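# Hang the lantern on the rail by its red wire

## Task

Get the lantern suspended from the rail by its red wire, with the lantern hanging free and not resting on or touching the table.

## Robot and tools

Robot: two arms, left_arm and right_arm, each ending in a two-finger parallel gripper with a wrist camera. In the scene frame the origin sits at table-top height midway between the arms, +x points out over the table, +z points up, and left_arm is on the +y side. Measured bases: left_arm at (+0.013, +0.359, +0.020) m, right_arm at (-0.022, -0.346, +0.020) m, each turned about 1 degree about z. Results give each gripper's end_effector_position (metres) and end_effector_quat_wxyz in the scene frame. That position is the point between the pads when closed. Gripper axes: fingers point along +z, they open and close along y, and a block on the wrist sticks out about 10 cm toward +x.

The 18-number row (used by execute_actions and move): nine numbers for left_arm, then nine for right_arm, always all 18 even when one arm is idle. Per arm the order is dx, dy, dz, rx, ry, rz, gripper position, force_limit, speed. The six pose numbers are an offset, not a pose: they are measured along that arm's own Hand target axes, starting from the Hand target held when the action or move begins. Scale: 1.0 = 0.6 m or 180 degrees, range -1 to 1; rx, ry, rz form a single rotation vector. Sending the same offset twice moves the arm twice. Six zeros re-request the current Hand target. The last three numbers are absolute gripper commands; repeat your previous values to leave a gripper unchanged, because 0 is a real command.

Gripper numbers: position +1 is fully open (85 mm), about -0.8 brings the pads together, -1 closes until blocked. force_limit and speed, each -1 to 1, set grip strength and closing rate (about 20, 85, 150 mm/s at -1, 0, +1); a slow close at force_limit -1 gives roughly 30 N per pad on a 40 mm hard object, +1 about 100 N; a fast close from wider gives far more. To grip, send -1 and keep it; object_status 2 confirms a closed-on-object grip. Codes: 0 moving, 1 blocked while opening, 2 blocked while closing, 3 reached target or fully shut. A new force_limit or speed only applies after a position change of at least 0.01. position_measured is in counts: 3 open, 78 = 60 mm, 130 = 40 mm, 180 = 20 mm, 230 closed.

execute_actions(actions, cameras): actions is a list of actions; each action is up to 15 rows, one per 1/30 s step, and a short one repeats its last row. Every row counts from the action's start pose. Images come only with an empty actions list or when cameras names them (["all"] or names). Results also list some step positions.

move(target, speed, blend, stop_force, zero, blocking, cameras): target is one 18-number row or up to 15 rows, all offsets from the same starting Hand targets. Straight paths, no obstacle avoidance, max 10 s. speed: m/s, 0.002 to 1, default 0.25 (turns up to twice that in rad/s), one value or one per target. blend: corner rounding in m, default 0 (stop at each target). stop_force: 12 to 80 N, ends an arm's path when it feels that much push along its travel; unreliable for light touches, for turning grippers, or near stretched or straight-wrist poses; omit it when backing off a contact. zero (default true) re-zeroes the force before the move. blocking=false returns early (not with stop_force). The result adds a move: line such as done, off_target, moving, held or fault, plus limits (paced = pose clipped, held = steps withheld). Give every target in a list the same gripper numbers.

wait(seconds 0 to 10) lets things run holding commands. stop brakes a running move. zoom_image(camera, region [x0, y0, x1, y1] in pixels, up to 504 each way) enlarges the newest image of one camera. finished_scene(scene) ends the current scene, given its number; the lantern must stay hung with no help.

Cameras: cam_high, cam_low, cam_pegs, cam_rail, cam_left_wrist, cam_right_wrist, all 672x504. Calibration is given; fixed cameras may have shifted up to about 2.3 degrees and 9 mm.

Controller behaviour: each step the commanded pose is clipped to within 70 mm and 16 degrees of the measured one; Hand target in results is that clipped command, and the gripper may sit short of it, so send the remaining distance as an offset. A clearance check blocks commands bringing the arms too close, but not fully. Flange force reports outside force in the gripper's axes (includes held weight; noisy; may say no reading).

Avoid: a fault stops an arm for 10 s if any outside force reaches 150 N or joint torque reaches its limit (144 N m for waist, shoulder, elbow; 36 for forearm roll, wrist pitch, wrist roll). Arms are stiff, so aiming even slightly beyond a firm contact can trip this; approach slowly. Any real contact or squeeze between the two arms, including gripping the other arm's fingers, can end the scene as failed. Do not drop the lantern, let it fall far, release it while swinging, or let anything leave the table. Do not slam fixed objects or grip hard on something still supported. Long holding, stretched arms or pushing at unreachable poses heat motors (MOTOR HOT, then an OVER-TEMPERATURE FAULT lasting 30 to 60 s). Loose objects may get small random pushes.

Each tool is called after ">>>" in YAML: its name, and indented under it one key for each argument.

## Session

>>> execute_actions:
  actions: []

>>> zoom_image:
  camera: "cam_high"
  region: [120, 120, 400, 460]

>>> zoom_image:
  camera: "cam_pegs"
  region: [150, 150, 600, 400]

Scene clock: 0.00 s.
left_arm: end_effector_position=(+0.6391, -0.0396, +0.1165) position_measured=3 object_status=3 end_effector_quat_wxyz=(-0.326, -0.485, +0.729, -0.358) | right_arm: end_effector_position=(+0.6416, -0.2408, +0.3892) position_measured=3 object_status=3 end_effector_quat_wxyz=(-0.081, -0.535, +0.834, -0.105)
Joint positions: left_arm=[-0.096 0.776 0.005 1.131 -1.212 0.627] | right_arm=[0.43 0.879 1.344 0.274 -2.157 0.827]
Joint velocities: within noise
Flange force (N): no reading
Hand target: left_arm +0.6391, -0.0396, +0.1165; -0.326, -0.485, +0.729, -0.358 | right_arm +0.6416, -0.2408, +0.3892; -0.081, -0.535, +0.834, -0.105
Tool commands: left_gripper/position=+1.0 left_gripper/force_limit=+1.0 left_gripper/speed=+1.0 right_gripper/position=+1.0 right_gripper/force_limit=+1.0 right_gripper/speed=+1.0
camera_calibration:
cam_left_wrist: T_world_to_cam=[[-0.932998, 0.297554, -0.202425, 0.635192], [0.359151, 0.734031, -0.576376, -0.118429], [-0.0229172, -0.610459, -0.791716, 0.210962], [0, 0, 0, 1]] pos_world=[0.640001, 0.0267099, 0.227341]
cam_right_wrist: T_world_to_cam=[[-0.917891, 0.392632, -0.057587, 0.715694], [0.385985, 0.917048, 0.100193, -0.0507016], [0.0921491, 0.0697386, -0.9933, 0.478591], [0, 0, 0, 1]] pos_world=[0.632397, -0.267885, 0.521679]

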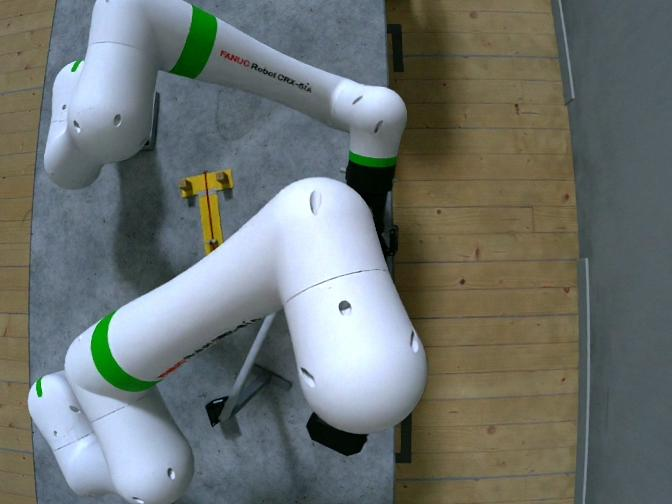

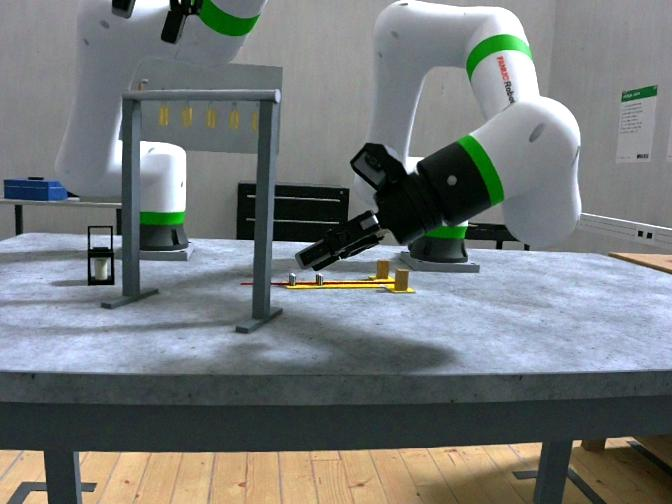

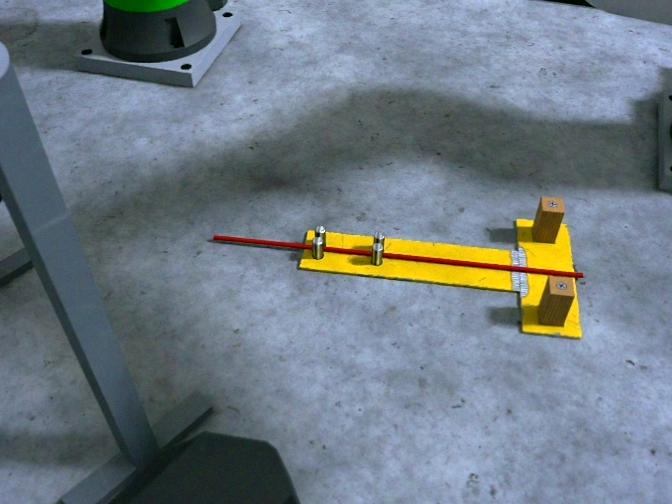

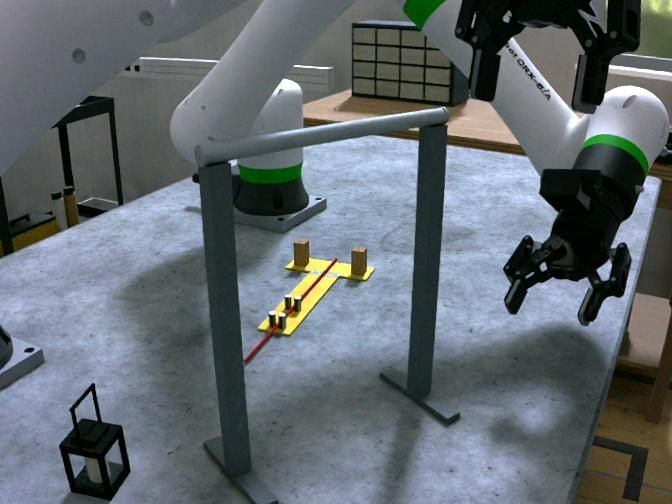

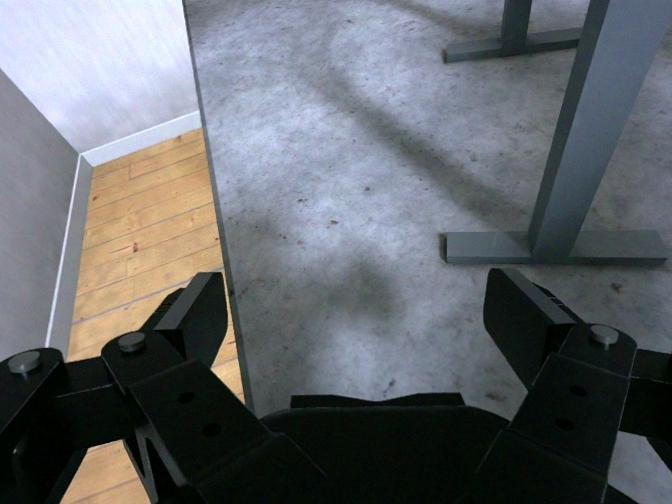

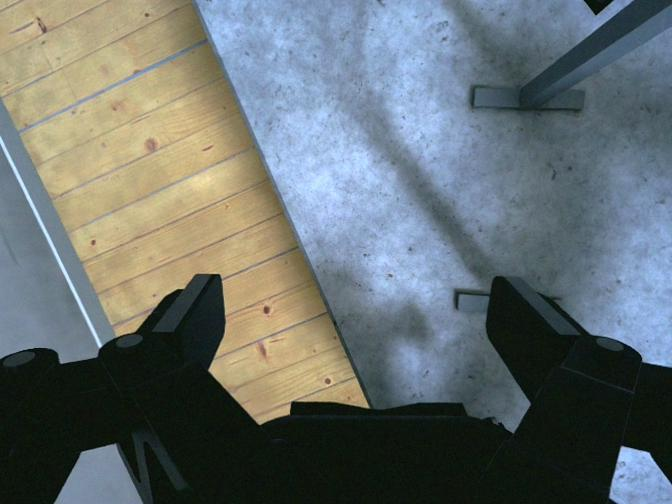

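Scaled by 1.482 from the camera's 672x504 image, which has a finer 960x720 frame.

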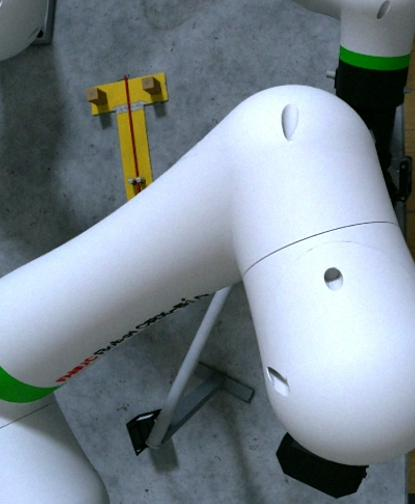

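Scaled by 1.120 from the camera's 672x504 image, which has a finer 960x720 frame.

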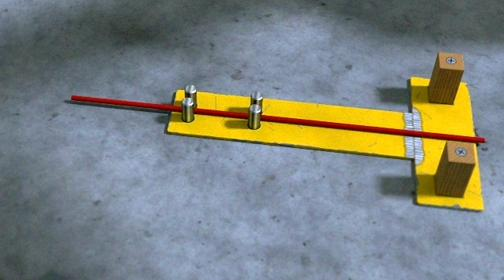

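>>> move:
  target:
    - [0.233,0.0457,-0.396,0,0,0,1,0,0,0,0,0,0,0,0,1,0,0]
    - [0.182,0.566,-0.834,0.0406,-0.2057,-0.153,1,0,0,0.0685,0.049,-0.28,0,0,0,1,0,0]
  blend: 0.05
  speed: 0.4

>>> move:
  target:
    - [0,0,0,0,0,0,0.2,0,0,-0.0285,0.559,0.131,-0.002,-0.0429,-0.0936,-0.38,0,0]
    - [0,0,0,0,0,0,0.2,0,0,-0.116,0.607,0.536,-0.0041,-0.0858,-0.1872,-0.38,0,0]
  blend: 0.05
  speed: 0.4
  cameras: ["all"]

Scene clock: 39.10 s.
left_arm: end_effector_position=(+0.3492, +0.4209, +0.4020) position_measured=3 object_status=3 end_effector_quat_wxyz=(+0.124, +0.748, -0.636, +0.146) | right_arm: end_effector_position=(+0.6005, -0.2213, +0.5575) position_measured=3 object_status=3 end_effector_quat_wxyz=(+0.060, -0.547, +0.812, -0.194)
Joint positions: left_arm=[0.883 -0.2 -0.094 0.311 -1.914 0.945] | right_arm=[0.554 0.693 1.404 0.454 -2.1 0.877]
Flange force (N): left_arm=[4.0 -0.9 4.9] | right_arm=no reading
Hand target: left_arm +0.3492, +0.4210, +0.4020; +0.124, +0.748, -0.636, +0.146 | right_arm +0.6016, -0.2209, +0.5589; -0.057, -0.538, +0.832, -0.121
Off the commanded pose: left_arm 0.000 m, 0 deg | right_arm 0.002 m, 19 deg; orientation clipped.
elbow stopped short (right arm): the move would have taken joint 3 (elbow) straighter than the controller allows.
move: off_target (right_arm); blend cut to 0 m at target 1; limits=paced

Scene clock: 41.77 s.
left_arm: end_effector_position=(+0.3492, +0.4210, +0.4020) position_measured=104 object_status=3 end_effector_quat_wxyz=(+0.124, +0.748, -0.636, +0.146) | right_arm: end_effector_position=(+0.3106, -0.1013, +0.1822) position_measured=177 object_status=3 end_effector_quat_wxyz=(-0.018, +0.767, -0.642, +0.022)
Joint positions: left_arm=[0.883 -0.2 -0.094 0.311 -1.914 0.945] | right_arm=[0.969 -0.089 -0.386 0.05 -1.244 0.74]
Flange force (N): left_arm=[4.1 0.1 4.8] | right_arm=[1.0 3.2 3.3]
Hand target: left_arm +0.3492, +0.4210, +0.4020; +0.124, +0.748, -0.636, +0.146 | right_arm +0.3106, -0.1013, +0.1821; -0.018, +0.767, -0.642, +0.022
Off the commanded pose: left_arm 0.000 m, 0 deg | right_arm 0.000 m, 0 deg.
move: done; blend cut to 0 m at target 1; limits=paced
camera_calibration:
cam_left_wrist: T_world_to_cam=[[-0.989554, -0.143123, 0.0172867, 0.402454], [-0.143487, 0.989406, -0.022068, -0.342606], [-0.0139451, -0.0243179, -0.999607, 0.545271], [0, 0, 0, 1]] pos_world=[0.356695, 0.409837, 0.530539]
cam_right_wrist: T_world_to_cam=[[-0.979903, -0.19737, -0.0289028, 0.299499], [-0.19551, 0.921543, 0.335463, 0.108012], [-0.0395751, 0.334372, -0.94161, 0.351946], [0, 0, 0, 1]] pos_world=[0.328526, -0.158106, 0.303819]

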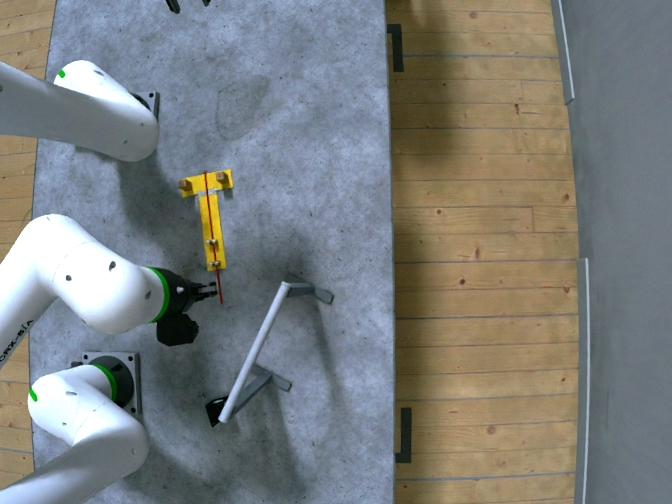

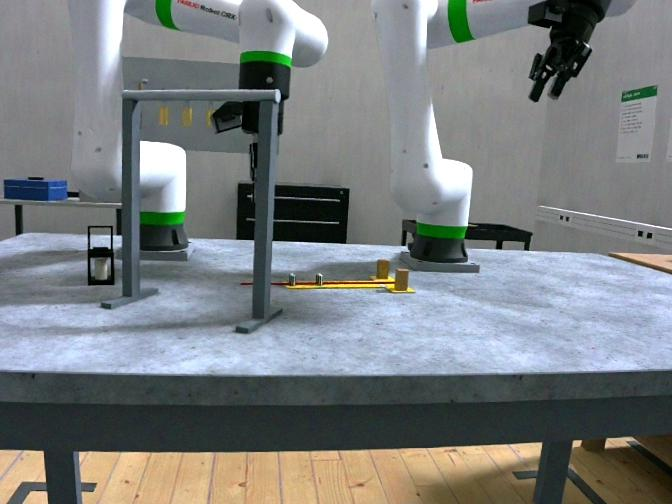

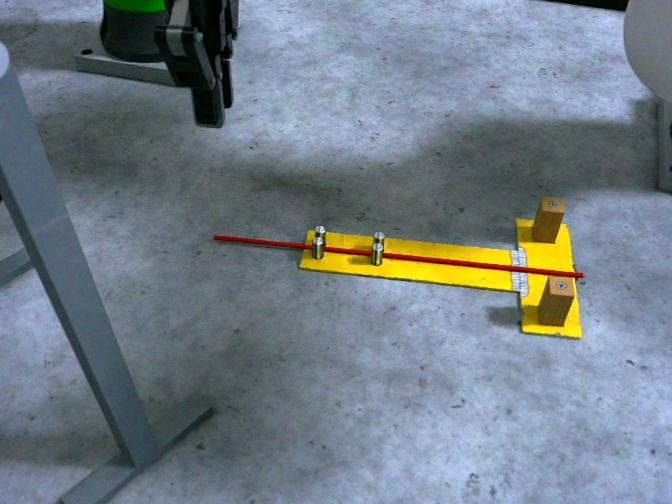

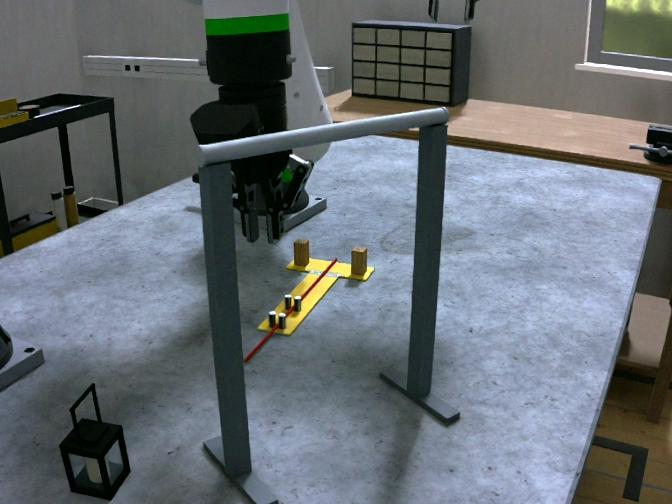

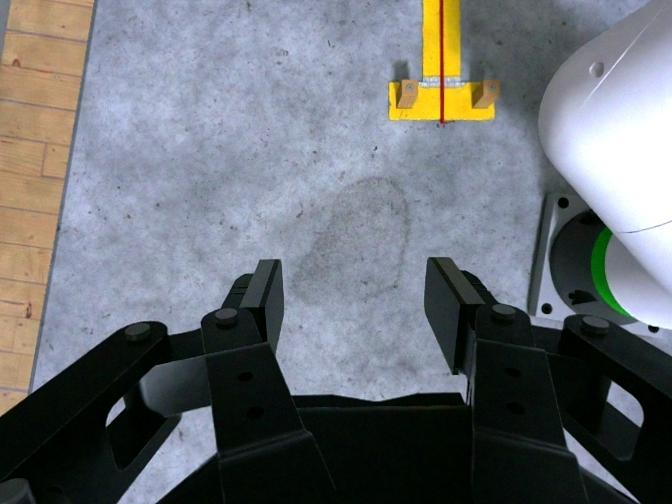

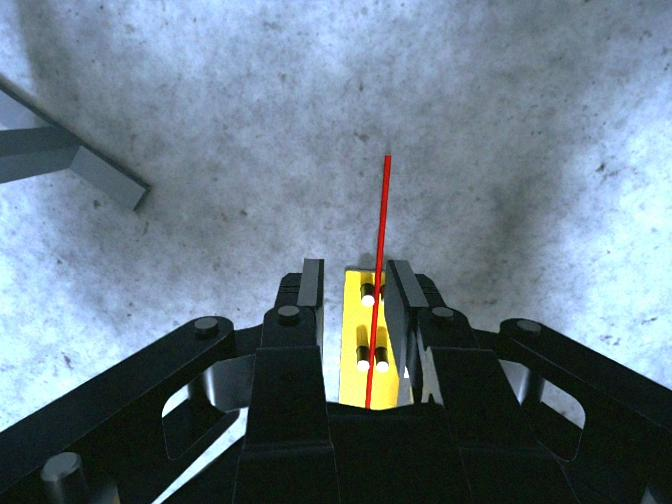

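>>> move:
  target: [0.0985,0.325,0.485,0,0,0,0.2,0,0,-0.0177,0.0505,0.2,-0.0179,-0.003,0,-0.5,0,0]
  speed: 0.3
  cameras: ["cam_left_wrist","cam_right_wrist","cam_pegs"]

Scene clock: 58.80 s.
left_arm: end_effector_position=(+0.2498, +0.3061, +0.2535) position_measured=104 object_status=3 end_effector_quat_wxyz=(+0.126, +0.747, -0.636, +0.143) | right_arm: end_effector_position=(+0.2913, -0.0973, +0.0879) position_measured=192 object_status=3 end_effector_quat_wxyz=(-0.004, +0.767, -0.642, +0.005)
Joint positions: left_arm=[0.879 -0.623 -0.698 0.292 -1.746 0.892] | right_arm=[0.988 0.005 -0.521 0.012 -1.038 0.731]
Joint velocities: left_arm=[-0.003 0.002 0.002 -0.005 0 0.001] | right_arm=[within noise]
Flange force (N): left_arm=[5.8 -6.6 4.9] | right_arm=[0.9 1.5 2.8]
Hand target: left_arm +0.2497, +0.3062, +0.2534; +0.126, +0.747, -0.636, +0.143 (not the last commanded pose) | right_arm +0.2913, -0.0973, +0.0879; -0.004, +0.767, -0.642, +0.005 (not the last commanded pose)
Off the commanded pose: left_arm 0.143 m, 0 deg | right_arm 0.028 m, 1 deg.
move: held (left_arm; a check stopped the path), off_target (right_arm; braked when a check withheld steps of left_arm); limits=held
pose unreachable (left arm): on one or more control steps of this call, first in action 0 (counted from 0), this arm could not follow its commanded pose, so it was not sent that pose on those steps. It may still have moved: this result reports where it is.
cause: moving toward the commanded pose would bring two parts of the arm too close to each other (its gripper and another part of the arm, with joints 3 (elbow) to 6 (wrist roll) between them, 31 mm apart when it was first held).
camera_calibration:
cam_left_wrist: T_world_to_cam=[[-0.989797, -0.140436, 0.0240917, 0.287695], [-0.140955, 0.989784, -0.0214198, -0.247467], [-0.0208375, -0.0245971, -0.99948, 0.394391], [0, 0, 0, 1]] pos_world=[0.258096, 0.295043, 0.381954]
cam_right_wrist: T_world_to_cam=[[-0.980223, -0.197355, 0.0145992, 0.274958], [-0.180465, 0.921731, 0.343285, 0.127216], [-0.0812055, 0.333861, -0.939118, 0.272894], [0, 0, 0, 1]] pos_world=[0.314638, -0.154103, 0.208595]
Images, in order (width x height): cam_pegs 672x504, cam_left_wrist 672x504, cam_right_wrist 672x504.

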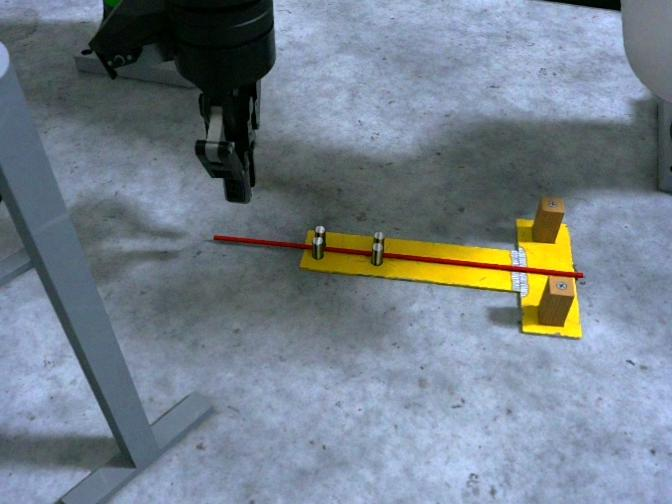

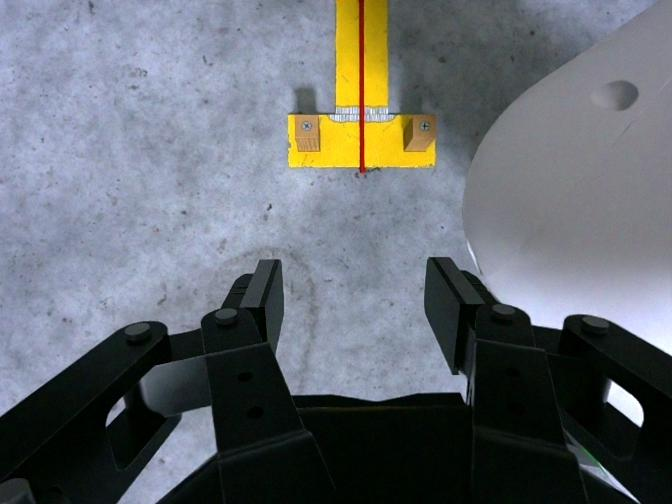

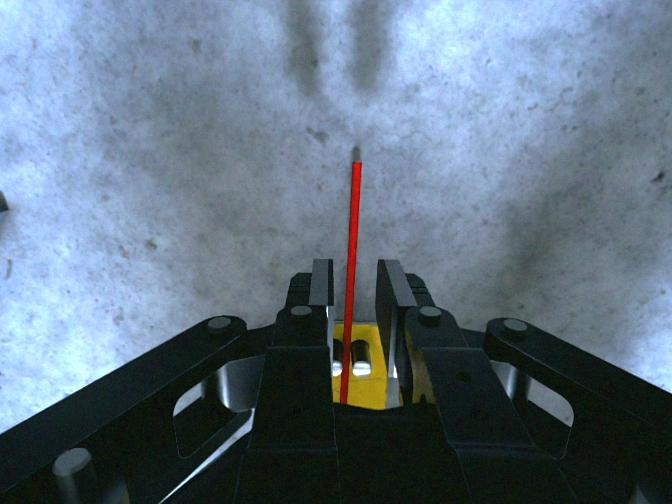

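>>> move:
  target:
    - [-0.05,-0.05,-0.2,0,0,0,0.2,0,0,0,0,0.0,0,0,0,-0.5,0,0]
    - [-0.05,-0.05,-0.2,0,0,0.5,0.2,0,0,0,0,0,0,0,0,-0.5,0,0]
    - [-0.05,-0.05,-0.2,0,0,1,0.2,0,0,0,0,0,0,0,0,-0.5,0,0]
  speed: 0.5

Scene clock: 70.63 s.
left_arm: end_effector_position=(+0.2686, +0.3829, +0.3532) position_measured=104 object_status=3 end_effector_quat_wxyz=(+0.143, +0.636, +0.747, -0.126) | right_arm: end_effector_position=(+0.2913, -0.0973, +0.0879) position_measured=192 object_status=3 end_effector_quat_wxyz=(-0.004, +0.767, -0.642, +0.005)
Joint positions: left_arm=[1.024 -0.451 -0.37 0.265 -1.937 -2.35] | right_arm=[0.988 0.005 -0.521 0.012 -1.038 0.731]
Flange force (N): left_arm=[-5.0 4.3 4.6] | right_arm=[0.7 1.8 3.0]
Hand target: left_arm +0.2686, +0.3829, +0.3532; +0.143, +0.636, +0.747, -0.126 | right_arm +0.2913, -0.0973, +0.0879; -0.004, +0.767, -0.642, +0.005
Off the commanded pose: left_arm 0.000 m, 0 deg | right_arm 0.000 m, 0 deg.
move: done

>>> move:
  target: [-0.091,-0.182,0.3935,0,0,0,0.2,0,0,-0.0035,0.0087,0.0467,-0.004,-0.0005,0,-0.5,0,0]
  speed: 0.3
  cameras: ["cam_left_wrist","cam_right_wrist","cam_pegs"]

Scene clock: 76.10 s.
left_arm: end_effector_position=(+0.2361, +0.3279, +0.2819) position_measured=104 object_status=3 end_effector_quat_wxyz=(+0.141, +0.637, +0.747, -0.128) | right_arm: end_effector_position=(+0.2883, -0.0967, +0.0712) position_measured=192 object_status=3 end_effector_quat_wxyz=(-0.001, +0.767, -0.642, +0.002)
Joint positions: left_arm=[1.006 -0.635 -0.628 0.26 -1.864 -2.354] | right_arm=[0.991 0.029 -0.54 0.005 -1 0.731]
Flange force (N): left_arm=[-6.9 6.7 5.5] | right_arm=[0.7 1.6 2.8]
Hand target: left_arm +0.2361, +0.3279, +0.2819; +0.141, +0.637, +0.747, -0.128 (not the last commanded pose) | right_arm +0.2883, -0.0967, +0.0712; -0.001, +0.767, -0.642, +0.002 (not the last commanded pose)
Off the commanded pose: left_arm 0.170 m, 0 deg | right_arm 0.012 m, 0 deg.
move: held (left_arm; a check stopped the path), off_target (right_arm; braked when a check withheld steps of left_arm); limits=held
pose unreachable (left arm): on one or more control steps of this call, first in action 0 (counted from 0), this arm could not follow its commanded pose, so it was not sent that pose on those steps. It may still have moved: this result reports where it is.
cause: moving toward the commanded pose would bring two parts of the arm too close to each other (its gripper and another part of the arm, with joints 3 (elbow) to 6 (wrist roll) between them, 33 mm apart when it was first held).
camera_calibration:
cam_left_wrist: T_world_to_cam=[[0.987917, 0.154433, 0.0130741, -0.284035], [0.104584, -0.726528, 0.679131, 0.036971], [0.114379, -0.669558, -0.7339, 0.527755], [0, 0, 0, 1]] pos_world=[0.216372, 0.424087, 0.365925]
cam_right_wrist: T_world_to_cam=[[-0.980073, -0.197422, 0.0219653, 0.271747], [-0.17798, 0.921857, 0.344242, 0.130983], [-0.0882097, 0.333473, -0.938624, 0.258798], [0, 0, 0, 1]] pos_world=[0.312473, -0.153401, 0.191855]
Images, in order (width x height): cam_pegs 672x504, cam_left_wrist 672x504, cam_right_wrist 672x504.

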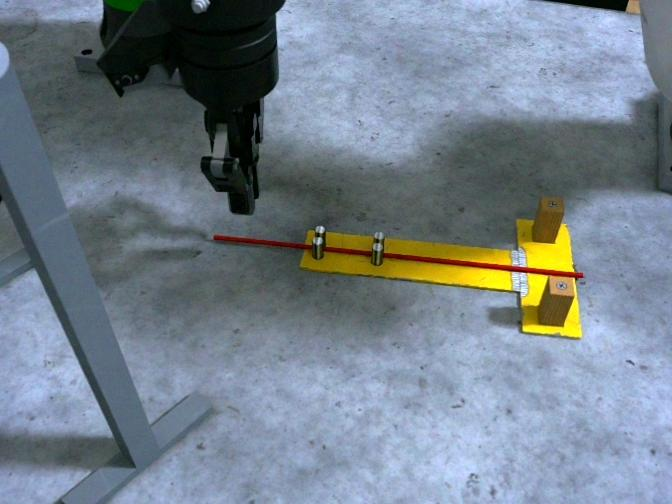

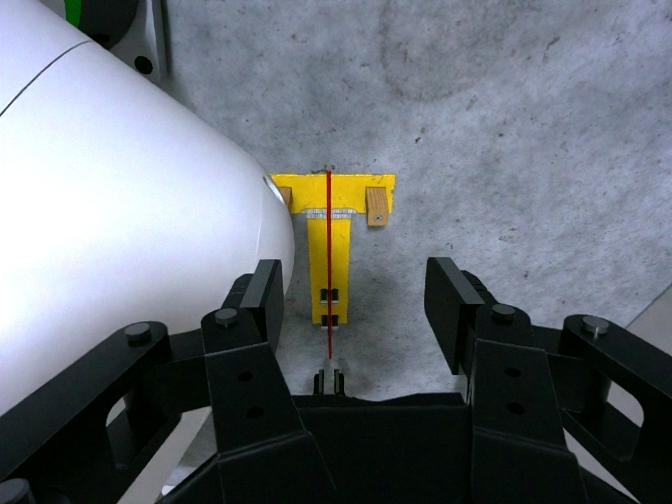

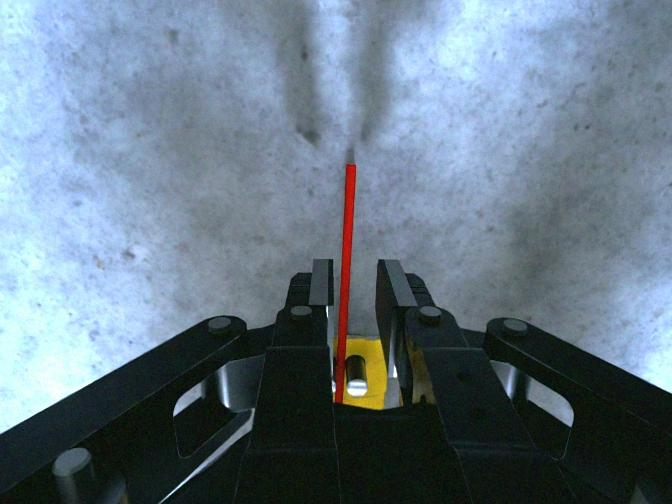

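>>> move:
  target:
    - [0.0103,0.1605,-0.004,0,0,0,0.2,0,0,0,0,0,0,0,0,-0.5,0,0]
    - [-0.0583,0.0435,0.2525,0,0,0,0.2,0,0,0,0,0,0,0,0,-0.5,0,0]
  speed: 0.3
  blend: 0.03
  cameras: ["cam_left_wrist","cam_low","cam_pegs"]

Scene clock: 99.83 s.
left_arm: end_effector_position=(+0.2742, +0.2437, +0.1542) position_measured=104 object_status=3 end_effector_quat_wxyz=(+0.141, +0.637, +0.747, -0.128) | right_arm: end_effector_position=(+0.2883, -0.0967, +0.0712) position_measured=192 object_status=3 end_effector_quat_wxyz=(-0.001, +0.767, -0.642, +0.002)
Joint positions: left_arm=[0.545 -0.514 -0.898 0.362 -1.356 -2.041] | right_arm=[0.991 0.029 -0.54 0.005 -1 0.731]
Flange force (N): left_arm=[-6.2 0.5 5.1] | right_arm=[0.6 1.4 2.7]
Hand target: left_arm +0.2742, +0.2436, +0.1542; +0.141, +0.637, +0.747, -0.128 | right_arm +0.2883, -0.0967, +0.0712; -0.001, +0.767, -0.642, +0.002
Off the commanded pose: left_arm 0.000 m, 0 deg | right_arm 0.000 m, 0 deg.
move: done
camera_calibration:
cam_left_wrist: T_world_to_cam=[[0.987916, 0.154447, 0.012946, -0.306976], [0.104698, -0.726615, 0.679021, 0.0585647], [0.114279, -0.669461, -0.734005, 0.373318], [0, 0, 0, 1]] pos_world=[0.254472, 0.339887, 0.238224]
Images, in order (width x height): cam_low 672x504, cam_pegs 672x504, cam_left_wrist 672x504.

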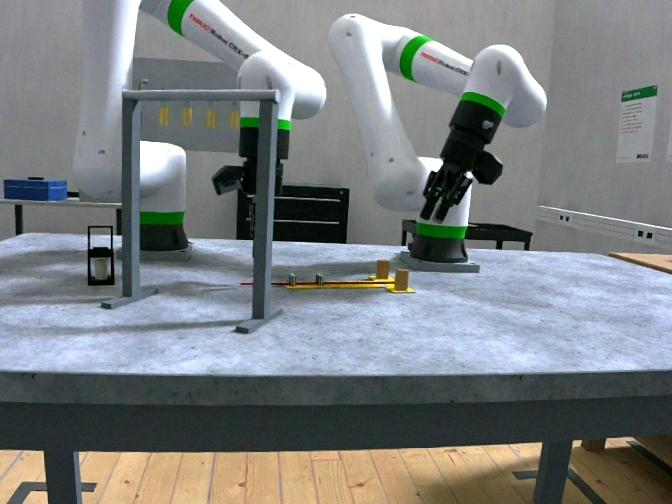

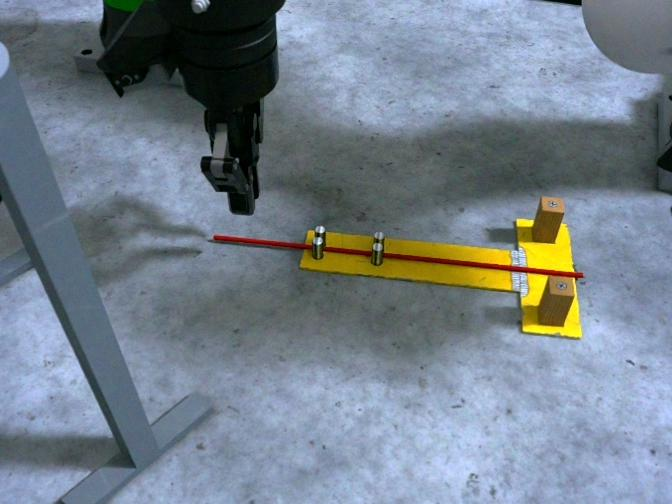

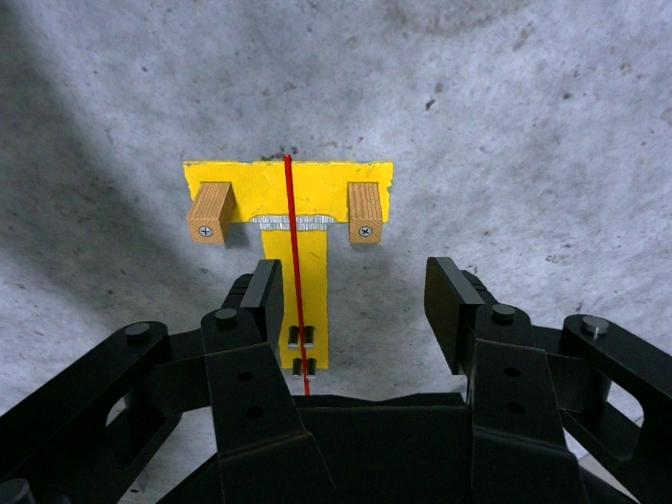

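>>> move:
  target: [-0.0167,0.0227,0.12,0,0,0,0.2,0,0,0,0,0,0,0,0,-0.5,0,0]
  speed: 0.2
  cameras: ["cam_left_wrist"]

Scene clock: 107.30 s.
left_arm: end_effector_position=(+0.2926, +0.2098, +0.0910) position_measured=104 object_status=3 end_effector_quat_wxyz=(+0.141, +0.637, +0.747, -0.128) | right_arm: end_effector_position=(+0.2883, -0.0967, +0.0712) position_measured=192 object_status=3 end_effector_quat_wxyz=(-0.001, +0.767, -0.642, +0.002)
Joint positions: left_arm=[0.36 -0.349 -0.98 0.432 -1.065 -1.983] | right_arm=[0.991 0.029 -0.54 0.005 -1 0.731]
Flange force (N): left_arm=[-6.3 -2.5 4.7] | right_arm=[0.7 1.9 2.9]
Hand target: left_arm +0.2926, +0.2098, +0.0910; +0.141, +0.637, +0.747, -0.128 | right_arm +0.2883, -0.0967, +0.0712; -0.001, +0.767, -0.642, +0.002
Off the commanded pose: left_arm 0.000 m, 0 deg | right_arm 0.000 m, 0 deg.
move: done
camera_calibration:
cam_left_wrist: T_world_to_cam=[[0.987916, 0.154447, 0.012946, -0.319099], [0.104698, -0.726615, 0.679021, 0.0749201], [0.114279, -0.669461, -0.734005, 0.302131], [0, 0, 0, 1]] pos_world=[0.272872, 0.305987, 0.175024]
Images, in order (width x height): cam_left_wrist 672x504.

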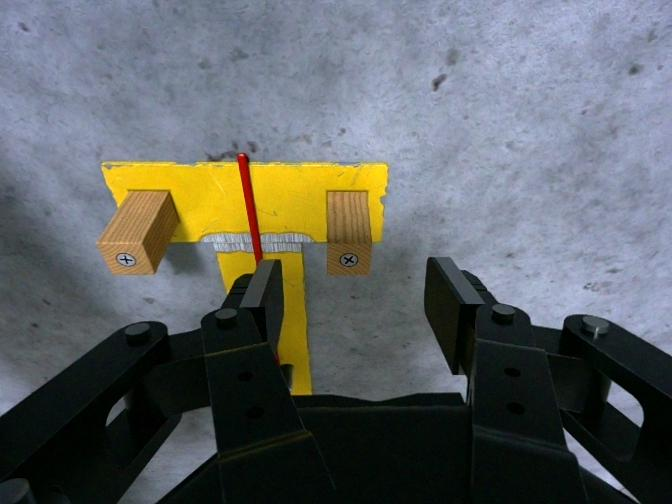

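>>> move:
  target:
    - [0,-0.001,0.0,0,0,0,-0.1,0,0,0,0,0,0,0,0,-0.5,0,0]
    - [0,-0.001,0.098,0,0,0,-0.1,0,0,0,0,0,0,0,0,-0.5,0,0]
  speed: 0.05
  cameras: ["cam_left_wrist"]

>>> move:
  target: [0,0,0,0,0,0,-1,0,-1,-0.0035,0.0087,0.0183,-0.001,-0.0005,0,-0.5,0,0]
  speed: 0.1
  cameras: ["cam_left_wrist","cam_right_wrist","cam_pegs"]

Scene clock: 115.83 s.
left_arm: end_effector_position=(+0.2948, +0.1879, +0.0365) position_measured=141 object_status=3 end_effector_quat_wxyz=(+0.141, +0.637, +0.747, -0.128) | right_arm: end_effector_position=(+0.2883, -0.0967, +0.0712) position_measured=192 object_status=3 end_effector_quat_wxyz=(-0.001, +0.767, -0.642, +0.002)
Joint positions: left_arm=[0.247 -0.208 -1.059 0.529 -0.832 -2.017] | right_arm=[0.991 0.029 -0.54 0.005 -1 0.731]
Flange force (N): left_arm=[-5.1 -3.3 5.2] | right_arm=[0.7 1.6 2.9]
Hand target: left_arm +0.2948, +0.1879, +0.0365; +0.141, +0.637, +0.747, -0.128 | right_arm +0.2883, -0.0967, +0.0712; -0.001, +0.767, -0.642, +0.002
Off the commanded pose: left_arm 0.000 m, 0 deg | right_arm 0.000 m, 0 deg.
move: done
camera_calibration:
cam_left_wrist: T_world_to_cam=[[0.987916, 0.154447, 0.012946, -0.317185], [0.104698, -0.726615, 0.679021, 0.0957836], [0.114279, -0.669461, -0.734005, 0.247215], [0, 0, 0, 1]] pos_world=[0.275072, 0.284087, 0.120524]
Images, in order (width x height): cam_left_wrist 672x504.

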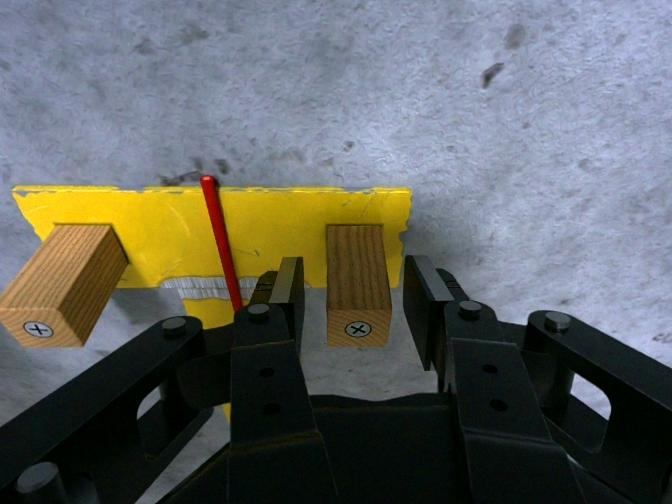

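Scene clock: 117.03 s.
left_arm: end_effector_position=(+0.2948, +0.1879, +0.0365) position_measured=182 object_status=0 end_effector_quat_wxyz=(+0.141, +0.637, +0.747, -0.128) | right_arm: end_effector_position=(+0.2828, -0.0955, +0.0602) position_measured=192 object_status=3 end_effector_quat_wxyz=(-0.001, +0.767, -0.642, +0.000)
Joint positions: left_arm=[0.247 -0.208 -1.059 0.529 -0.832 -2.017] | right_arm=[1.002 0.039 -0.559 0.001 -0.972 0.722]
Flange force (N): left_arm=[-3.3 -14.2 -34.4] | right_arm=[0.8 1.7 3.1]
Hand target: left_arm +0.2948, +0.1879, +0.0365; +0.141, +0.637, +0.747, -0.128 | right_arm +0.2828, -0.0955, +0.0602; -0.001, +0.767, -0.642, +0.000
Off the commanded pose: left_arm 0.000 m, 0 deg | right_arm 0.000 m, 0 deg.
move: done
camera_calibration:
cam_left_wrist: T_world_to_cam=[[0.987906, 0.15452, 0.012879, -0.317195], [0.104789, -0.726554, 0.679071, 0.0957356], [0.114288, -0.669509, -0.733959, 0.247221], [0, 0, 0, 1]] pos_world=[0.275072, 0.284087, 0.120524]
cam_right_wrist: T_world_to_cam=[[-0.979997, -0.197422, 0.0251275, 0.26661], [-0.176778, 0.921528, 0.34574, 0.132297], [-0.0914124, 0.334382, -0.937994, 0.248594], [0, 0, 0, 1]] pos_world=[0.307389, -0.152406, 0.18074]
Images, in order (width x height): cam_pegs 672x504, cam_left_wrist 672x504, cam_right_wrist 672x504.

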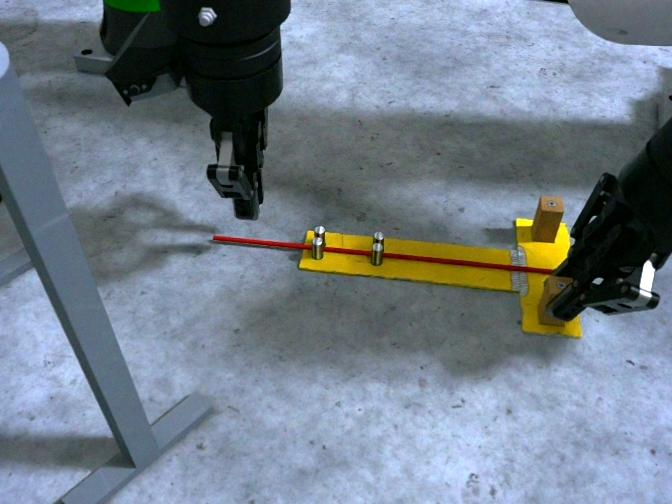

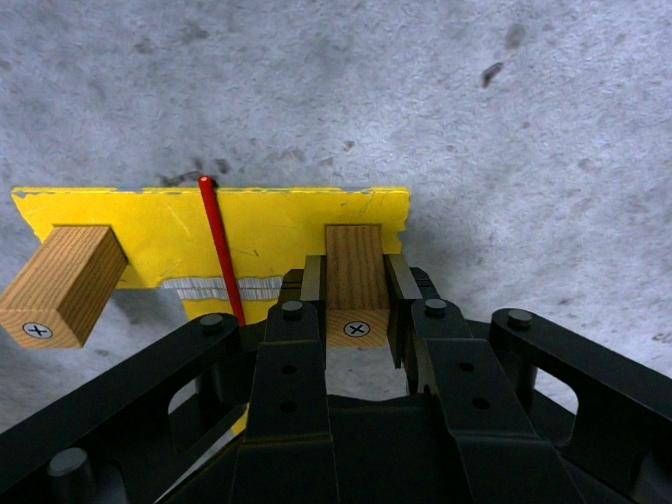

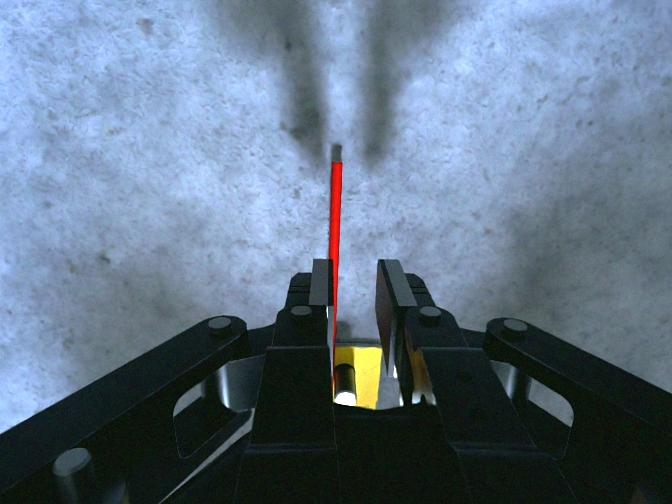

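>>> move:
  target:
    - [0,0,0,0,0,0,-1,0,-1,0,-0.0093,0,0,0,0,-0.45,0,0]
    - [0,0,0,0,0,0,-1,0,-1,0,-0.0093,0.0613,0,0,0,-0.45,0,0]
    - [0,0,0,0,0,0,-1,0,-1,0,-0.0093,0.0613,0,0,0,-1,-0.6,-1]
  speed: 0.06
  cameras: ["cam_right_wrist","cam_pegs"]

Scene clock: 124.83 s.
left_arm: end_effector_position=(+0.2948, +0.1879, +0.0365) position_measured=182 object_status=2 end_effector_quat_wxyz=(+0.141, +0.637, +0.747, -0.128) | right_arm: end_effector_position=(+0.2884, -0.0945, +0.0235) position_measured=222 object_status=0 end_effector_quat_wxyz=(-0.001, +0.767, -0.642, +0.000)
Joint positions: left_arm=[0.247 -0.208 -1.059 0.529 -0.832 -2.017] | right_arm=[0.991 0.116 -0.583 0.001 -0.871 0.733]
Flange force (N): left_arm=[-5.0 -9.0 -25.7] | right_arm=[0.1 -0.6 2.6]
Hand target: left_arm +0.2948, +0.1879, +0.0365; +0.141, +0.637, +0.747, -0.128 | right_arm +0.2884, -0.0945, +0.0235; -0.001, +0.767, -0.642, +0.000
Off the commanded pose: left_arm 0.000 m, 0 deg | right_arm 0.000 m, 0 deg.
move: done
camera_calibration:
cam_right_wrist: T_world_to_cam=[[-0.980004, -0.197401, 0.0250105, 0.273242], [-0.176791, 0.921499, 0.34581, 0.145078], [-0.0913105, 0.334474, -0.937971, 0.214233], [0, 0, 0, 1]] pos_world=[0.312989, -0.151406, 0.143941]
Images, in order (width x height): cam_pegs 672x504, cam_right_wrist 672x504.

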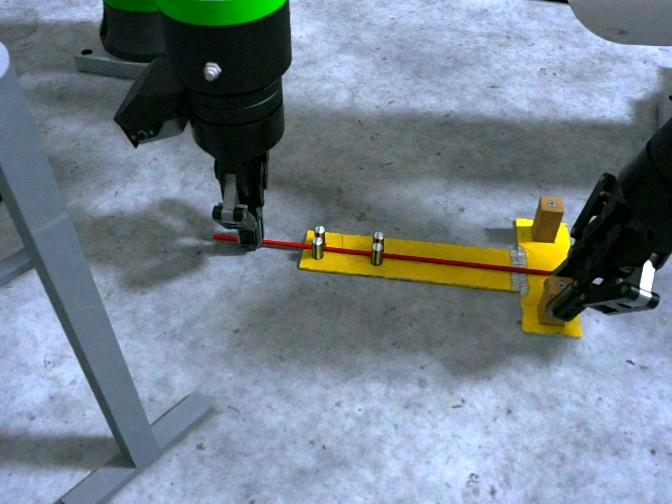

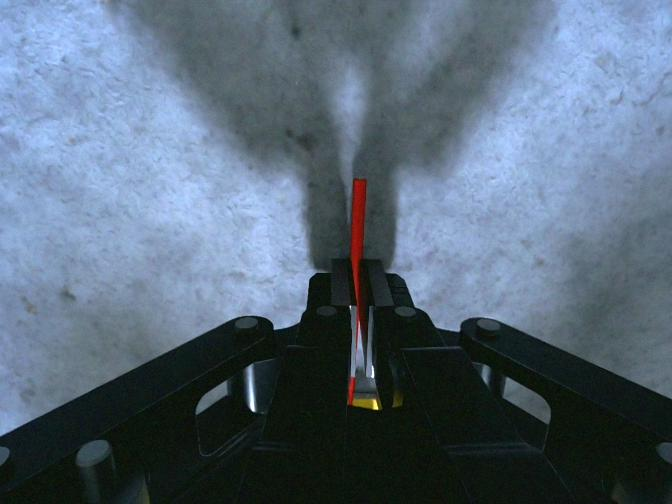

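>>> move:
  target:
    - [0,0,0,0,0,0,-1,0,-1,-0.0083,0.0518,0,0,0,0.167,-1,-0.6,-1]
    - [0,0,0,0,0,0,-1,0,-1,-0.041,0.0918,0,0,0,0.333,-1,-0.6,-1]
    - [0,0,0,0,0,0,-1,0,-1,-0.0883,0.11,0,0,0,0.5,-1,-0.6,-1]
    - [0,0,0,0,0,0,-1,0,-1,-0.1297,0.1052,-0.001,0,0,0.639,-1,-0.6,-1]
    - [0,0,0,0,0,0,-1,0,-1,-0.1647,0.0835,-0.003,0,0,0.778,-1,-0.6,-1]
    - [0,0,0,0,0,0,-1,0,-1,-0.1767,0.0685,-0.0035,0,0,0.844,-1,-0.6,-1]
  blend: 0.005
  speed: 0.22
  cameras: ["cam_right_wrist","cam_pegs"]

Scene clock: 141.20 s.
left_arm: end_effector_position=(+0.2948, +0.1879, +0.0365) position_measured=182 object_status=2 end_effector_quat_wxyz=(+0.141, +0.637, +0.747, -0.128) | right_arm: end_effector_position=(+0.2293, +0.0025, +0.0255) position_measured=222 object_status=2 end_effector_quat_wxyz=(+0.001, +0.437, +0.900, +0.000)
Joint positions: left_arm=[0.247 -0.208 -1.059 0.529 -0.832 -2.017] | right_arm=[1.232 0.182 -0.498 0.002 -0.89 -2.16]
Flange force (N): left_arm=[-0.1 -5.4 -23.3] | right_arm=[-13.8 -10.3 4.4]
Hand target: left_arm +0.2948, +0.1879, +0.0365; +0.141, +0.637, +0.747, -0.128 | right_arm +0.2292, +0.0026, +0.0255; +0.001, +0.437, +0.900, +0.000
Off the commanded pose: left_arm 0.000 m, 0 deg | right_arm 0.000 m, 0 deg.
move: done
camera_calibration:
cam_right_wrist: T_world_to_cam=[[0.77186, 0.635188, 0.0277255, -0.169443], [0.588642, -0.730418, 0.346395, -0.126934], [0.240277, -0.251048, -0.937679, 0.103723], [0, 0, 0, 1]] pos_world=[0.180583, 0.0409529, 0.145926]
Images, in order (width x height): cam_pegs 672x504, cam_right_wrist 672x504.

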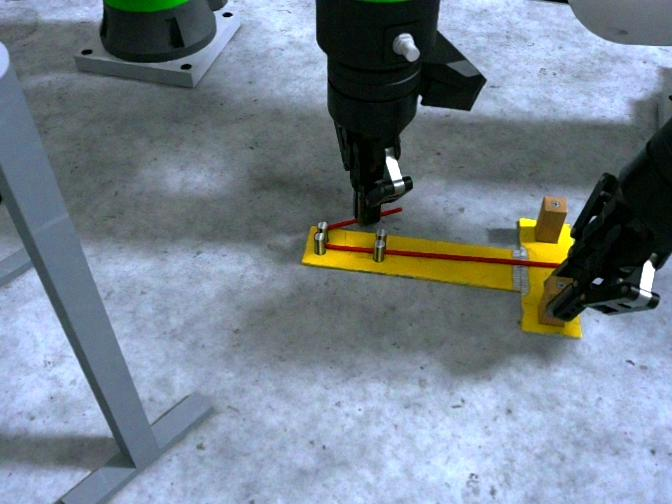

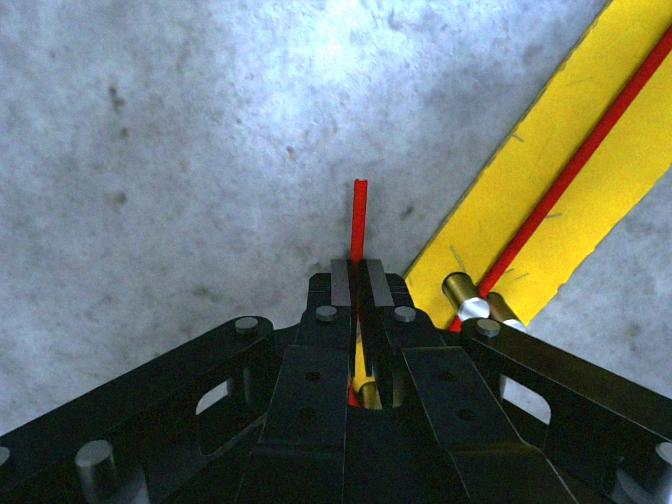

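>>> move:
  target: [0,0,0,0,0,0,-1,0,-1,-0.1242,-0.0783,-0.003,0,0,0,-1,-0.6,-1]
  speed: 0.08

>>> move:
  target:
    - [0,0,0,0,0,0,-1,0,-1,0,0,0,0,0,0,-0.38,-0.8,0]
    - [0,0,0,0,0,0,-1,0,-1,0,0,-0.13,0,0,0,-0.38,-0.8,0]
  speed: 0.2
  cameras: ["cam_right_wrist","cam_pegs"]

Scene clock: 148.67 s.
left_arm: end_effector_position=(+0.2948, +0.1879, +0.0365) position_measured=182 object_status=2 end_effector_quat_wxyz=(+0.141, +0.637, +0.747, -0.128) | right_arm: end_effector_position=(+0.2385, -0.0850, +0.0273) position_measured=222 object_status=2 end_effector_quat_wxyz=(+0.001, +0.437, +0.900, +0.000)
Joint positions: left_arm=[0.247 -0.208 -1.059 0.529 -0.832 -2.017] | right_arm=[1.126 0.033 -0.661 0.002 -0.875 -2.053]
Flange force (N): left_arm=[-12.0 -2.5 -8.1] | right_arm=[0.7 0.2 2.7]
Hand target: left_arm +0.2948, +0.1879, +0.0365; +0.141, +0.637, +0.747, -0.128 | right_arm +0.2384, -0.0850, +0.0273; +0.001, +0.437, +0.900, +0.000
Off the commanded pose: left_arm 0.000 m, 0 deg | right_arm 0.000 m, 0 deg.
move: done

Scene clock: 150.03 s.
left_arm: end_effector_position=(+0.2948, +0.1879, +0.0365) position_measured=182 object_status=2 end_effector_quat_wxyz=(+0.141, +0.637, +0.747, -0.128) | right_arm: end_effector_position=(+0.2384, -0.0851, +0.1053) position_measured=177 object_status=3 end_effector_quat_wxyz=(+0.001, +0.437, +0.900, +0.000)
Joint positions: left_arm=[0.247 -0.208 -1.059 0.529 -0.832 -2.017] | right_arm=[1.126 -0.095 -0.568 0.001 -1.098 -2.053]
Flange force (N): left_arm=[-11.4 -2.4 -8.6] | right_arm=[-1.7 -0.1 3.7]
Hand target: left_arm +0.2948, +0.1879, +0.0365; +0.141, +0.637, +0.747, -0.128 | right_arm +0.2383, -0.0851, +0.1053; +0.001, +0.437, +0.900, +0.000
Off the commanded pose: left_arm 0.000 m, 0 deg | right_arm 0.000 m, 0 deg.
move: done
camera_calibration:
cam_right_wrist: T_world_to_cam=[[0.771572, 0.635538, 0.0277231, -0.122889], [0.588944, -0.73012, 0.34651, -0.22393], [0.240462, -0.25103, -0.937636, 0.154351], [0, 0, 0, 1]] pos_world=[0.189585, -0.0466482, 0.225727]
Images, in order (width x height): cam_pegs 672x504, cam_right_wrist 672x504.

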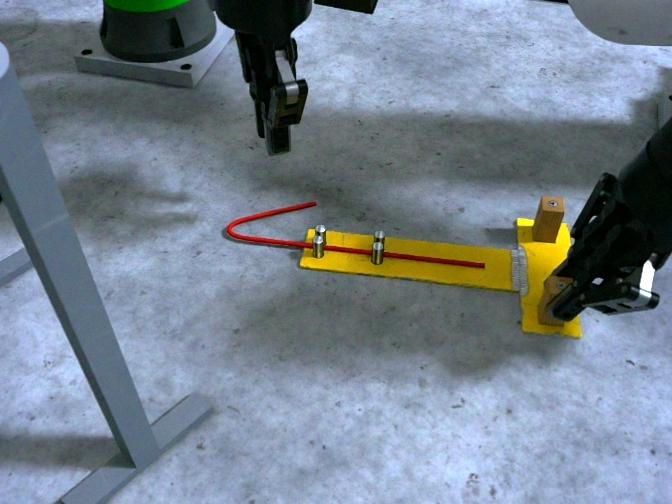

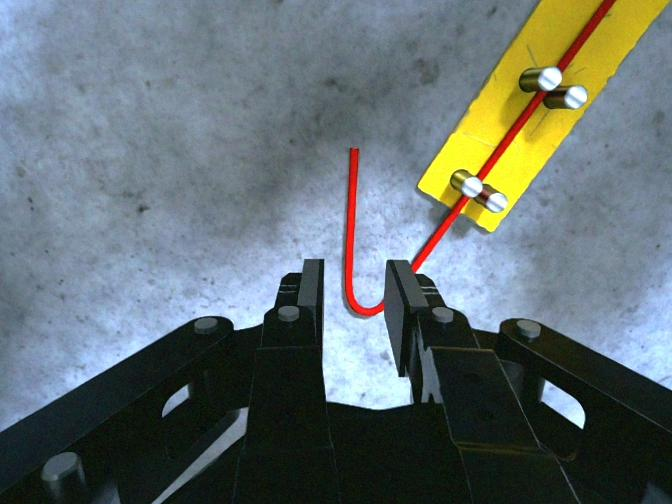

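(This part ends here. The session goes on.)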